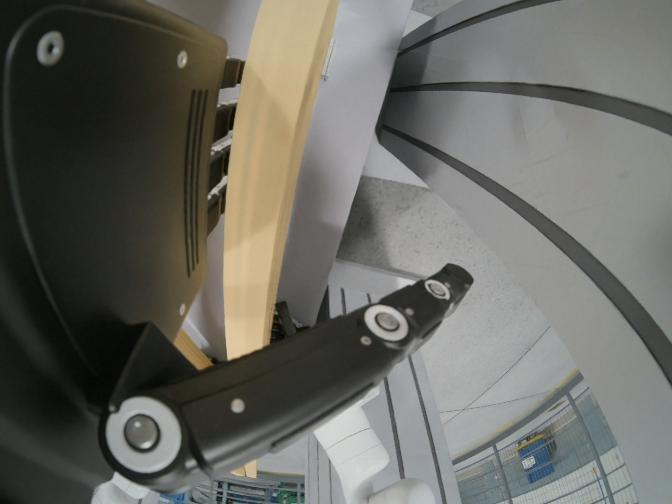

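move --arm2 '{"target":[0.10,-0.649,0.505,0,1,0,0],"speed":0.05}'

move --arm2 '{"joints":{"hand_force_limit":0.0,"hand_speed":-0.7,"hand_thumb_bend":-0.8}}' --cameras '["arm2_cam_wrist"]'

Scene clock: 3659.70 s.
Joint torques (N m): arm1=[0.05 -16.58 -2.5 2.74 0.19 0.83 0.27] | arm2=[-1.49 -10.68 -5.81 5.97 -0.06 0.18 0.11] | arm3=[1.09 -18.16 0.7 -6.32 1.71 -1.12 1.05] | arm4=[0.25 -21.62 3.67 -1.14 0.71 -1.73 0.63]
Motor temperatures (°C): arm1=[24 28 21 25 30 32 27] | arm2=[29 30 26 28 36 32 39] | arm3=[23 31 25 24 34 29 33] | arm4=[26 28 23 24 32 31 37]
Flange force (N): arm1=[1.1 -4.0 1.0] | arm2=[4.8 -1.8 2.4] | arm3=no reading | arm4=no reading
move: arm2 done
Joint velocities: within noise
arm1: as last shown
arm1.index_load_n: 0.0
arm2.joint_positions: joint1_rad=+0.710 joint2_rad=+2.165 joint3_rad=-1.238 joint4_rad=+2.017 joint5_rad=+2.236 joint6_rad=+1.564 joint7_rad=-1.498 hand_little=+1.000 hand_ring=+1.000 hand_middle=+1.000 hand_index=+1.000 hand_thumb_turn=-1.000 hand_thumb_bend=+1.000 hand_force_limit=+0.300 hand_speed=+0.400
arm2.joint_status: not commanded
arm2.hand_stopped_by: target,target,fault,target,target,target
arm2.little_load_n: 0.0
arm2.ring_load_n: 0.0
arm2.middle_load_n: 0.0
arm2.index_load_n: 0.0
arm2.thumb_bend_load_n: -0.5
arm2.thumb_turn_load_n: 0.0
arm2.hand: x=+0.1000 y=-0.6490 z=+0.5050 quat_wxyz=(+0.000, +1.000, +0.000, +0.000)
arm2.hand_target: x=+0.1000 y=-0.6490 z=+0.5050 quat_wxyz=(+0.000, +1.000, +0.000, +0.000)
arm2.hand_status: done (0.000 m and 0.0 deg from the pose sent, 0.008 m and 0.0 deg at the start)
arm3.joint_positions: joint1_rad=-0.842 joint2_rad=+2.204 joint3_rad=-0.320 joint4_rad=+0.035 joint5_rad=-2.486 joint6_rad=-1.115 joint7_rad=+3.936 hand_little=+0.050 hand_ring=+0.050 hand_middle=+0.050 hand_index=+0.050 hand_thumb_turn=+1.000 hand_thumb_bend=+0.934 hand_force_limit=+0.500 hand_speed=+0.300
arm3.joint_status: not commanded
arm3.hand_stopped_by: target,target,target,target,target,target
arm3.little_load_n: 0.0
arm3.ring_load_n: 0.0
arm3.middle_load_n: 0.0
arm3.index_load_n: 0.5
arm3.thumb_bend_load_n: 0.0
arm3.thumb_turn_load_n: 0.0
arm3.hand: x=+0.6474 y=-0.3991 z=+0.3414 quat_wxyz=(+0.044, +0.231, -0.958, -0.163)
arm3.hand_target: x=+0.6474 y=-0.3991 z=+0.3414 quat_wxyz=(+0.044, +0.231, -0.958, -0.163)
arm3.hand_status: not commanded
arm4.joint_positions: joint1_rad=-0.109 joint2_rad=+2.215 joint3_rad=+0.721 joint4_rad=+0.593 joint5_rad=-0.729 joint6_rad=+0.191 joint7_rad=-3.888 hand_little=+0.080 hand_ring=+0.080 hand_middle=+0.080 hand_index=+0.080 hand_thumb_turn=+1.000 hand_thumb_bend=+1.000 hand_force_limit=+0.500 hand_speed=+0.300
arm4.joint_status: not commanded
arm4.hand_stopped_by: target,target,target,target,target,target
arm4.little_load_n: 0.0
arm4.ring_load_n: 0.0
arm4.middle_load_n: 0.0
arm4.index_load_n: 0.0
arm4.thumb_bend_load_n: 0.0
arm4.thumb_turn_load_n: 0.0
arm4.hand: x=-0.3935 y=-0.5340 z=+0.3410 quat_wxyz=(-0.210, -0.950, -0.227, -0.050)
arm4.hand_target: x=-0.3935 y=-0.5340 z=+0.3410 quat_wxyz=(-0.210, -0.950, -0.227, -0.050)
arm4.hand_status: not commanded
pictures: none

Scene clock: 3664.17 s.
Joint torques (N m): arm1=[0.18 -16.53 -2.56 2.66 0.17 0.81 0.27] | arm2=[-0.85 -11.72 -7.1 5.72 0.44 0.13 -0.19] | arm3=[0.87 -18.72 0.61 -6.61 1.63 -0.95 0.97] | arm4=[0.58 -22 4.01 -1.18 0.82 -1.89 0.71]
Motor temperatures (°C): arm1=[24 28 21 25 30 32 27] | arm2=[29 30 26 28 36 32 39] | arm3=[23 31 25 24 34 29 33] | arm4=[26 28 23 24 32 31 37]
Flange force (N): arm1=[1.4 -3.7 0.7] | arm2=[4.6 -0.1 4.4] | arm3=no reading | arm4=no reading
move: arm2 off_target
Joint velocities: within noise
arm1: as last shown
arm2.joint_positions: joint1_rad=+0.710 joint2_rad=+2.165 joint3_rad=-1.238 joint4_rad=+2.017 joint5_rad=+2.236 joint6_rad=+1.564 joint7_rad=-1.498 hand_little=+1.000 hand_ring=+1.000 hand_middle=+1.000 hand_index=+1.000 hand_thumb_turn=-1.000 hand_thumb_bend=-0.506 hand_force_limit=+0.000 hand_speed=-0.700
arm2.joint_status: hand_thumb_bend off_target (ended at -0.506, target -0.800); the others done
arm2.hand_stopped_by: target,target,fault,target,force,target
arm2.little_load_n: 0.0
arm2.ring_load_n: 0.0
arm2.middle_load_n: 0.0
arm2.index_load_n: 0.0
arm2.thumb_bend_load_n: 11.0
arm2.thumb_turn_load_n: 1.0
arm2.hand: x=+0.1000 y=-0.6490 z=+0.5050 quat_wxyz=(+0.000, +1.000, +0.000, +0.000)
arm2.hand_target: x=+0.1000 y=-0.6490 z=+0.5050 quat_wxyz=(+0.000, +1.000, +0.000, +0.000)
arm2.hand_status: not commanded
arm3.joint_positions: joint1_rad=-0.842 joint2_rad=+2.204 joint3_rad=-0.320 joint4_rad=+0.035 joint5_rad=-2.486 joint6_rad=-1.115 joint7_rad=+3.936 hand_little=+0.050 hand_ring=+0.050 hand_middle=+0.050 hand_index=+0.050 hand_thumb_turn=+1.000 hand_thumb_bend=+0.934 hand_force_limit=+0.500 hand_speed=+0.300
arm3.joint_status: not commanded
arm3.hand_stopped_by: target,target,target,target,target,target
arm3.little_load_n: 0.0
arm3.ring_load_n: 0.0
arm3.middle_load_n: 0.0
arm3.index_load_n: 0.0
arm3.thumb_bend_load_n: 0.0
arm3.thumb_turn_load_n: 0.0
arm3.hand: x=+0.6474 y=-0.3991 z=+0.3414 quat_wxyz=(+0.044, +0.231, -0.958, -0.163)
arm3.hand_target: x=+0.6474 y=-0.3991 z=+0.3414 quat_wxyz=(+0.044, +0.231, -0.958, -0.163)
arm3.hand_status: not commanded
arm4.joint_positions: joint1_rad=-0.109 joint2_rad=+2.215 joint3_rad=+0.721 joint4_rad=+0.593 joint5_rad=-0.729 joint6_rad=+0.191 joint7_rad=-3.888 hand_little=+0.080 hand_ring=+0.080 hand_middle=+0.080 hand_index=+0.080 hand_thumb_turn=+1.000 hand_thumb_bend=+1.000 hand_force_limit=+0.500 hand_speed=+0.300
arm4.joint_status: not commanded
arm4.hand_stopped_by: target,target,target,target,target,target
arm4.little_load_n: 0.0
arm4.ring_load_n: 0.0
arm4.middle_load_n: 0.0
arm4.index_load_n: 0.0
arm4.thumb_bend_load_n: 0.0
arm4.thumb_turn_load_n: 0.0
arm4.hand: x=-0.3935 y=-0.5340 z=+0.3410 quat_wxyz=(-0.210, -0.950, -0.227, -0.050)
arm4.hand_target: x=-0.3935 y=-0.5340 z=+0.3410 quat_wxyz=(-0.210, -0.950, -0.227, -0.050)
arm4.hand_status: not commanded

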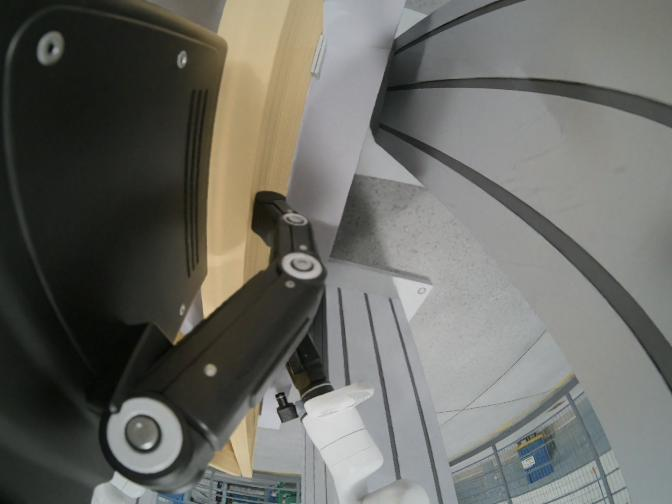

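move --arm2 '{"joints":{"hand_force_limit":1.0,"hand_speed":-0.9,"hand_thumb_bend":-0.85}}' --arm1 '{"target":[-0.16,-0.6005,0.344,0,0,0.9763,0.2164],"speed":0.03}' --arm3 '{"target":[0.6474,-0.3995,0.346,-0.0404,-0.2291,0.9578,0.1688],"speed":0.03}' --arm4 '{"target":[-0.3935,-0.534,0.346,0.2105,0.9495,0.2271,0.0503],"speed":0.03}'

Scene clock: 3670.73 s.
Joint torques (N m): arm1=[0.15 -16.87 -2.66 2.85 0.29 0.88 0.22] | arm2=[-0.82 -12.07 -7.46 5.63 0.54 0.09 -0.3] | arm3=[0.41 -20.97 0.84 -6.97 1.88 -2.21 0.74] | arm4=[0.35 -22.79 4.36 -1.4 0.85 -2.01 0.76]
Motor temperatures (°C): arm1=[24 28 21 25 30 32 27] | arm2=[29 30 26 28 36 32 39] | arm3=[23 31 25 24 34 29 33] | arm4=[26 28 23 24 32 31 37]
Flange force (N): arm1=[1.6 -4.1 1.7] | arm2=[4.9 0.6 5.1] | arm3=no reading | arm4=no reading
move: arm1 done; arm2 off_target; arm3 done; arm4 done
Joint velocities: arm1=[within noise] | arm2=[within noise] | arm3=[0 -0.001 0.005 0 -0.006 0 0.002] | arm4=[within noise]
arm1.joint_positions: joint1_rad=+1.144 joint2_rad=+1.921 joint3_rad=-0.027 joint4_rad=+1.663 joint5_rad=-2.522 joint6_rad=+0.696 joint7_rad=+0.683 hand_little=+0.080 hand_ring=+0.080 hand_middle=+0.080 hand_index=+0.080 hand_thumb_turn=+1.000 hand_thumb_bend=+1.000 hand_force_limit=+0.500 hand_speed=+0.300
arm1.joint_status: not commanded
arm1.hand_stopped_by: target,target,target,target,target,target
arm1.little_load_n: 0.0
arm1.ring_load_n: 0.5
arm1.middle_load_n: 0.0
arm1.index_load_n: 0.0
arm1.thumb_bend_load_n: 0.0
arm1.thumb_turn_load_n: 0.0
arm1.hand: x=-0.1600 y=-0.6005 z=+0.3440 quat_wxyz=(+0.000, +0.000, -0.976, -0.216)
arm1.hand_target: x=-0.1600 y=-0.6005 z=+0.3440 quat_wxyz=(+0.000, +0.000, -0.976, -0.216)
arm1.hand_status: done (0.000 m and 0.0 deg from the pose sent, 0.006 m and 0.0 deg at the start)
arm2.joint_positions: joint1_rad=+0.710 joint2_rad=+2.165 joint3_rad=-1.238 joint4_rad=+2.017 joint5_rad=+2.236 joint6_rad=+1.564 joint7_rad=-1.498 hand_little=+1.000 hand_ring=+1.000 hand_middle=+1.000 hand_index=+1.000 hand_thumb_turn=-1.000 hand_thumb_bend=-0.518 hand_force_limit=+1.000 hand_speed=-0.900
arm2.joint_status: hand_thumb_bend off_target (ended at -0.518, target -0.850); the others done
arm2.hand_stopped_by: target,target,fault,target,force,target
arm2.little_load_n: 0.0
arm2.ring_load_n: 0.0
arm2.middle_load_n: 0.0
arm2.index_load_n: 0.0
arm2.thumb_bend_load_n: 15.5
arm2.thumb_turn_load_n: 1.0
arm2.hand: x=+0.1000 y=-0.6490 z=+0.5050 quat_wxyz=(+0.000, +1.000, +0.000, +0.000)
arm2.hand_target: x=+0.1000 y=-0.6490 z=+0.5050 quat_wxyz=(+0.000, +1.000, +0.000, +0.000)
arm2.hand_status: not commanded
arm3.joint_positions: joint1_rad=-0.843 joint2_rad=+2.198 joint3_rad=-0.317 joint4_rad=+0.035 joint5_rad=-2.491 joint6_rad=-1.130 joint7_rad=+3.937 hand_little=+0.050 hand_ring=+0.050 hand_middle=+0.050 hand_index=+0.050 hand_thumb_turn=+1.000 hand_thumb_bend=+0.934 hand_force_limit=+0.500 hand_speed=+0.300
arm3.joint_status: not commanded
arm3.hand_stopped_by: target,target,target,target,target,target
arm3.little_load_n: 1.5
arm3.ring_load_n: 3.5
arm3.middle_load_n: 2.5
arm3.index_load_n: 3.0
arm3.thumb_bend_load_n: -2.0
arm3.thumb_turn_load_n: 0.0
arm3.hand: x=+0.6475 y=-0.3993 z=+0.3462 quat_wxyz=(+0.042, +0.230, -0.958, -0.167)
arm3.hand_target: x=+0.6475 y=-0.3993 z=+0.3462 quat_wxyz=(+0.042, +0.230, -0.958, -0.167)
arm3.hand_status: done (0.000 m and 0.2 deg from the pose sent, 0.005 m and 0.8 deg at the start; a joint's target at an end of its range on 29 of 29 steps)
arm4.joint_positions: joint1_rad=-0.113 joint2_rad=+2.194 joint3_rad=+0.690 joint4_rad=+0.627 joint5_rad=-0.726 joint6_rad=+0.174 joint7_rad=-3.861 hand_little=+0.080 hand_ring=+0.080 hand_middle=+0.080 hand_index=+0.080 hand_thumb_turn=+1.000 hand_thumb_bend=+1.000 hand_force_limit=+0.500 hand_speed=+0.300
arm4.joint_status: not commanded
arm4.hand_stopped_by: target,target,target,target,target,target
arm4.little_load_n: 0.0
arm4.ring_load_n: 0.0
arm4.middle_load_n: 0.0
arm4.index_load_n: 0.0
arm4.thumb_bend_load_n: -1.5
arm4.thumb_turn_load_n: 0.5
arm4.hand: x=-0.3935 y=-0.5340 z=+0.3460 quat_wxyz=(-0.210, -0.950, -0.227, -0.050)
arm4.hand_target: x=-0.3935 y=-0.5340 z=+0.3460 quat_wxyz=(-0.210, -0.950, -0.227, -0.050)
arm4.hand_status: done (0.000 m and 0.0 deg from the pose sent, 0.005 m and 0.0 deg at the start)
pictures: none

move --arm4 '{"target":[-0.3935,-0.534,0.3485,0.2105,0.9495,0.2271,0.0503],"speed":0.03}'

Scene clock: 3673.57 s.
Joint torques (N m): arm1=[0.12 -16.81 -2.67 2.87 0.3 0.89 0.21] | arm2=[-0.79 -11.83 -7.35 5.89 0.41 0.12 -0.33] | arm3=[0.37 -21.05 0.78 -6.99 1.78 -2.23 0.76] | arm4=[0.22 -23.81 4.75 -1.23 0.85 -2.02 0.7]
Motor temperatures (°C): arm1=[24 28 21 25 30 32 27] | arm2=[29 30 26 28 36 32 39] | arm3=[23 31 25 24 34 29 33] | arm4=[26 28 23 24 32 31 37]
Flange force (N): arm1=[1.5 -4.1 1.6] | arm2=[4.7 -0.4 5.5] | arm3=no reading | arm4=no reading
move: arm4 done
Joint velocities: within noise
arm1, arm2: as last shown
arm1.little_load_n: 0.5
arm1.thumb_turn_load_n: 0.5
arm2.thumb_bend_load_n: 15.0
arm3.joint_positions: joint1_rad=-0.843 joint2_rad=+2.198 joint3_rad=-0.317 joint4_rad=+0.035 joint5_rad=-2.491 joint6_rad=-1.130 joint7_rad=+3.937 hand_little=+0.050 hand_ring=+0.050 hand_middle=+0.050 hand_index=+0.050 hand_thumb_turn=+1.000 hand_thumb_bend=+0.934 hand_force_limit=+0.500 hand_speed=+0.300
arm3.joint_status: not commanded
arm3.hand_stopped_by: target,target,target,target,target,target
arm3.little_load_n: 1.5
arm3.ring_load_n: 3.5
arm3.middle_load_n: 2.5
arm3.index_load_n: 3.0
arm3.thumb_bend_load_n: -1.5
arm3.thumb_turn_load_n: 0.0
arm3.hand: x=+0.6475 y=-0.3993 z=+0.3462 quat_wxyz=(+0.042, +0.230, -0.958, -0.167)
arm3.hand_target: x=+0.6475 y=-0.3993 z=+0.3462 quat_wxyz=(+0.042, +0.230, -0.958, -0.167)
arm3.hand_status: not commanded
arm4.joint_positions: joint1_rad=-0.114 joint2_rad=+2.183 joint3_rad=+0.675 joint4_rad=+0.643 joint5_rad=-0.724 joint6_rad=+0.166 joint7_rad=-3.848 hand_little=+0.080 hand_ring=+0.080 hand_middle=+0.080 hand_index=+0.080 hand_thumb_turn=+1.000 hand_thumb_bend=+1.000 hand_force_limit=+0.500 hand_speed=+0.300
arm4.joint_status: not commanded
arm4.hand_stopped_by: target,target,target,target,target,target
arm4.little_load_n: 0.0
arm4.ring_load_n: 1.0
arm4.middle_load_n: 1.0
arm4.index_load_n: 2.0
arm4.thumb_bend_load_n: -2.0
arm4.thumb_turn_load_n: 0.0
arm4.hand: x=-0.3935 y=-0.5340 z=+0.3485 quat_wxyz=(-0.211, -0.950, -0.227, -0.050)
arm4.hand_target: x=-0.3935 y=-0.5340 z=+0.3485 quat_wxyz=(-0.211, -0.950, -0.227, -0.050)
arm4.hand_status: done (0.000 m and 0.0 deg from the pose sent, 0.003 m and 0.0 deg at the start)
pictures: none

move --arm1 '{"target":[-0.16,-0.6005,0.3475,0,0,0.9763,0.2164],"speed":0.02}' --arm2 '{"target":[0.10,-0.649,0.509,0,1,0,0],"speed":0.02}' --arm3 '{"target":[0.6474,-0.3995,0.350,-0.0404,-0.2291,0.9578,0.1688],"speed":0.02}' --arm4 '{"target":[-0.3935,-0.534,0.3525,0.2105,0.9495,0.2271,0.0503],"speed":0.02}'

Scene clock: 3680.17 s.
Joint torques (N m): arm1=[0.12 -19.24 -3.91 4.26 1.05 2.01 0.35] | arm2=[-0.76 -12.54 -7.88 6.85 0.1 0.39 -0.34] | arm3=[-0.8 -25.98 0.86 -8.5 1.85 -2.73 0.8] | arm4=[-1.73 -26.83 4.72 -2.71 0.67 -2.62 0.66]
Motor temperatures (°C): arm1=[24 28 21 25 30 32 27] | arm2=[29 30 26 28 36 32 39] | arm3=[23 31 25 24 34 29 33] | arm4=[26 28 23 24 32 31 37]
Flange force (N): arm1=[-0.1 -7.6 11.2] | arm2=[4.2 -1.4 10.4] | arm3=no reading | arm4=no reading
move: arm1 done; arm2 done; arm3 done; arm4 done
Joint velocities: within noise
arm1.joint_positions: joint1_rad=+1.143 joint2_rad=+1.913 joint3_rad=-0.027 joint4_rad=+1.674 joint5_rad=-2.524 joint6_rad=+0.699 joint7_rad=+0.686 hand_little=+0.080 hand_ring=+0.080 hand_middle=+0.080 hand_index=+0.080 hand_thumb_turn=+1.000 hand_thumb_bend=+1.000 hand_force_limit=+0.500 hand_speed=+0.300
arm1.joint_status: not commanded
arm1.hand_stopped_by: target,target,target,target,target,target
arm1.little_load_n: 3.5
arm1.ring_load_n: 4.0
arm1.middle_load_n: 2.0
arm1.index_load_n: 2.0
arm1.thumb_bend_load_n: 0.0
arm1.thumb_turn_load_n: 0.0
arm1.hand: x=-0.1600 y=-0.6005 z=+0.3475 quat_wxyz=(+0.000, +0.000, -0.976, -0.216)
arm1.hand_target: x=-0.1600 y=-0.6005 z=+0.3475 quat_wxyz=(+0.000, +0.000, -0.976, -0.216)
arm1.hand_status: done (0.000 m and 0.0 deg from the pose sent, 0.004 m and 0.0 deg at the start)
arm2.joint_positions: joint1_rad=+0.708 joint2_rad=+2.160 joint3_rad=-1.245 joint4_rad=+2.025 joint5_rad=+2.228 joint6_rad=+1.571 joint7_rad=-1.502 hand_little=+1.000 hand_ring=+1.000 hand_middle=+1.000 hand_index=+1.000 hand_thumb_turn=-1.000 hand_thumb_bend=-0.518 hand_force_limit=+1.000 hand_speed=-0.900
arm2.joint_status: not commanded
arm2.hand_stopped_by: target,target,fault,target,force,target
arm2.little_load_n: 0.5
arm2.ring_load_n: 0.0
arm2.middle_load_n: 0.0
arm2.index_load_n: 0.0
arm2.thumb_bend_load_n: 15.5
arm2.thumb_turn_load_n: 1.0
arm2.hand: x=+0.1000 y=-0.6490 z=+0.5090 quat_wxyz=(+0.000, +1.000, +0.000, +0.000)
arm2.hand_target: x=+0.1000 y=-0.6490 z=+0.5090 quat_wxyz=(+0.000, +1.000, +0.000, +0.000)
arm2.hand_status: done (0.000 m and 0.0 deg from the pose sent, 0.004 m and 0.0 deg at the start)
arm3.joint_positions: joint1_rad=-0.835 joint2_rad=+2.172 joint3_rad=-0.311 joint4_rad=+0.087 joint5_rad=-2.484 joint6_rad=-1.115 joint7_rad=+3.918 hand_little=+0.050 hand_ring=+0.051 hand_middle=+0.051 hand_index=+0.051 hand_thumb_turn=+1.000 hand_thumb_bend=+0.934 hand_force_limit=+0.500 hand_speed=+0.300
arm3.joint_status: not commanded
arm3.hand_stopped_by: target,target,target,target,target,target
arm3.little_load_n: 4.0
arm3.ring_load_n: 7.0
arm3.middle_load_n: 5.0
arm3.index_load_n: 6.5
arm3.thumb_bend_load_n: -0.5
arm3.thumb_turn_load_n: 0.0
arm3.hand: x=+0.6474 y=-0.3995 z=+0.3500 quat_wxyz=(+0.040, +0.229, -0.958, -0.169)
arm3.hand_target: x=+0.6474 y=-0.3995 z=+0.3500 quat_wxyz=(+0.040, +0.229, -0.958, -0.169)
arm3.hand_status: done (0.000 m and 0.0 deg from the pose sent, 0.004 m and 0.2 deg at the start)
arm4.joint_positions: joint1_rad=-0.115 joint2_rad=+2.167 joint3_rad=+0.653 joint4_rad=+0.667 joint5_rad=-0.720 joint6_rad=+0.154 joint7_rad=-3.829 hand_little=+0.080 hand_ring=+0.080 hand_middle=+0.080 hand_index=+0.080 hand_thumb_turn=+1.000 hand_thumb_bend=+1.000 hand_force_limit=+0.500 hand_speed=+0.300
arm4.joint_status: not commanded
arm4.hand_stopped_by: target,target,target,target,target,target
arm4.little_load_n: 2.0
arm4.ring_load_n: 3.5
arm4.middle_load_n: 3.5
arm4.index_load_n: 3.5
arm4.thumb_bend_load_n: -1.5
arm4.thumb_turn_load_n: 0.0
arm4.hand: x=-0.3935 y=-0.5340 z=+0.3525 quat_wxyz=(-0.211, -0.950, -0.227, -0.050)
arm4.hand_target: x=-0.3935 y=-0.5340 z=+0.3525 quat_wxyz=(-0.211, -0.950, -0.227, -0.050)
arm4.hand_status: done (0.000 m and 0.0 deg from the pose sent, 0.004 m and 0.0 deg at the start)
pictures: none

move --arm1 '{"target":[-0.16,-0.6005,0.3515,0,0,0.9763,0.2164],"speed":0.02}' --arm2 '{"target":[0.10,-0.649,0.511,0,1,0,0],"speed":0.02}' --arm3 '{"target":[0.6474,-0.3995,0.354,-0.0404,-0.2291,0.9578,0.1688],"speed":0.02}' --arm4 '{"target":[-0.3935,-0.534,0.3575,0.2105,0.9495,0.2271,0.0503],"speed":0.02}' --cameras '["arm1_cam_wrist","arm2_cam_wrist","arm3_cam_wrist","arm4_cam_wrist"]'

Scene clock: 3687.40 s.
Joint torques (N m): arm1=[1.26 -21.63 -2.86 3.58 0.67 2.59 0.22] | arm2=[-1.77 -9.76 -6.8 5.24 0.48 -0.87 -0.32] | arm3=[-1.2 -28.82 1.07 -8.6 2.06 -3.73 0.31] | arm4=[-2.26 -30.98 6.27 -3.61 0.77 -3.58 0.67]
Motor temperatures (°C): arm1=[24 28 21 25 30 32 27] | arm2=[29 30 26 28 36 32 39] | arm3=[23 31 25 24 34 29 33] | arm4=[26 28 23 24 32 31 37]
Flange force (N): arm1=[2.8 -7.0 15.3] | arm2=[8.2 -0.3 -0.8] | arm3=no reading | arm4=no reading
move: arm1 done; arm2 done; arm3 done; arm4 done
Joint velocities: within noise
arm1.joint_positions: joint1_rad=+1.142 joint2_rad=+1.905 joint3_rad=-0.026 joint4_rad=+1.687 joint5_rad=-2.527 joint6_rad=+0.703 joint7_rad=+0.688 hand_little=+0.080 hand_ring=+0.080 hand_middle=+0.080 hand_index=+0.080 hand_thumb_turn=+1.000 hand_thumb_bend=+1.000 hand_force_limit=+0.500 hand_speed=+0.300
arm1.joint_status: not commanded
arm1.hand_stopped_by: target,target,target,target,target,target
arm1.little_load_n: 3.5
arm1.ring_load_n: 4.5
arm1.middle_load_n: 3.5
arm1.index_load_n: 3.5
arm1.thumb_bend_load_n: 0.0
arm1.thumb_turn_load_n: 0.0
arm1.hand: x=-0.1600 y=-0.6005 z=+0.3515 quat_wxyz=(+0.000, +0.000, -0.976, -0.216)
arm1.hand_target: x=-0.1600 y=-0.6005 z=+0.3515 quat_wxyz=(+0.000, +0.000, -0.976, -0.216)
arm1.hand_status: done (0.000 m and 0.0 deg from the pose sent, 0.004 m and 0.0 deg at the start)
arm2.joint_positions: joint1_rad=+0.707 joint2_rad=+2.157 joint3_rad=-1.248 joint4_rad=+2.029 joint5_rad=+2.225 joint6_rad=+1.575 joint7_rad=-1.504 hand_little=+1.000 hand_ring=+1.000 hand_middle=+1.000 hand_index=+1.000 hand_thumb_turn=-1.000 hand_thumb_bend=-0.518 hand_force_limit=+1.000 hand_speed=-0.900
arm2.joint_status: not commanded
arm2.hand_stopped_by: target,target,fault,target,force,target
arm2.little_load_n: 0.0
arm2.ring_load_n: 0.0
arm2.middle_load_n: 0.0
arm2.index_load_n: 0.0
arm2.thumb_bend_load_n: 14.5
arm2.thumb_turn_load_n: 1.5
arm2.hand: x=+0.1000 y=-0.6490 z=+0.5110 quat_wxyz=(+0.000, +1.000, +0.000, +0.000)
arm2.hand_target: x=+0.1000 y=-0.6490 z=+0.5110 quat_wxyz=(+0.000, +1.000, +0.000, +0.000)
arm2.hand_status: done (0.000 m and 0.0 deg from the pose sent, 0.002 m and 0.0 deg at the start)
arm3.joint_positions: joint1_rad=-0.821 joint2_rad=+2.129 joint3_rad=-0.301 joint4_rad=+0.181 joint5_rad=-2.471 joint6_rad=-1.077 joint7_rad=+3.883 hand_little=+0.050 hand_ring=+0.051 hand_middle=+0.051 hand_index=+0.051 hand_thumb_turn=+1.000 hand_thumb_bend=+0.934 hand_force_limit=+0.500 hand_speed=+0.300
arm3.joint_status: not commanded
arm3.hand_stopped_by: target,target,target,target,target,target
arm3.little_load_n: 6.5
arm3.ring_load_n: 10.0
arm3.middle_load_n: 7.0
arm3.index_load_n: 8.5
arm3.thumb_bend_load_n: -0.5
arm3.thumb_turn_load_n: 0.0
arm3.hand: x=+0.6474 y=-0.3995 z=+0.3540 quat_wxyz=(+0.040, +0.229, -0.958, -0.169)
arm3.hand_target: x=+0.6474 y=-0.3995 z=+0.3540 quat_wxyz=(+0.040, +0.229, -0.958, -0.169)
arm3.hand_status: done (0.000 m and 0.0 deg from the pose sent, 0.004 m and 0.0 deg at the start)
arm4.joint_positions: joint1_rad=-0.116 joint2_rad=+2.147 joint3_rad=+0.627 joint4_rad=+0.697 joint5_rad=-0.714 joint6_rad=+0.140 joint7_rad=-3.807 hand_little=+0.080 hand_ring=+0.081 hand_middle=+0.081 hand_index=+0.080 hand_thumb_turn=+1.000 hand_thumb_bend=+1.000 hand_force_limit=+0.500 hand_speed=+0.300
arm4.joint_status: not commanded
arm4.hand_stopped_by: target,target,target,target,target,target
arm4.little_load_n: 4.5
arm4.ring_load_n: 5.5
arm4.middle_load_n: 5.5
arm4.index_load_n: 4.5
arm4.thumb_bend_load_n: -2.0
arm4.thumb_turn_load_n: 0.0
arm4.hand: x=-0.3935 y=-0.5340 z=+0.3575 quat_wxyz=(-0.210, -0.950, -0.227, -0.050)
arm4.hand_target: x=-0.3935 y=-0.5340 z=+0.3575 quat_wxyz=(-0.210, -0.950, -0.227, -0.050)
arm4.hand_status: done (0.000 m and 0.0 deg from the pose sent, 0.005 m and 0.0 deg at the start)

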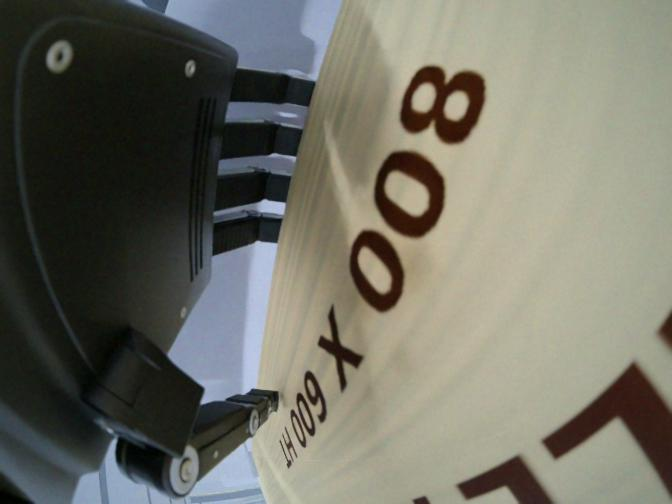

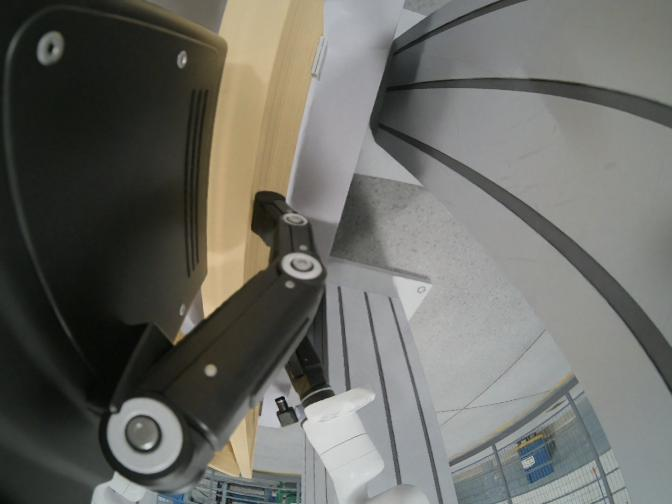

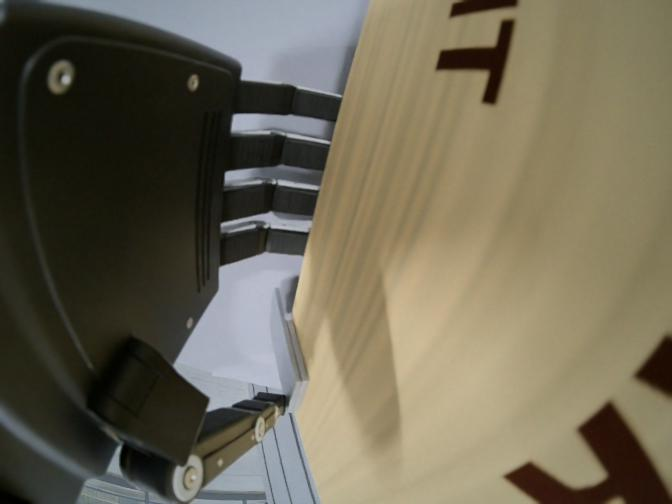

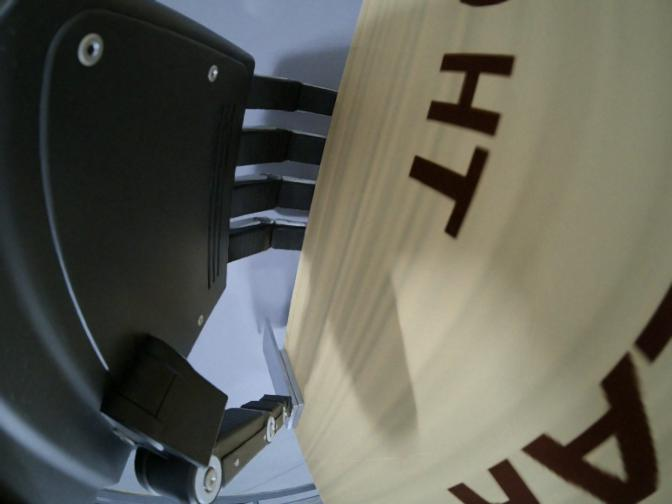

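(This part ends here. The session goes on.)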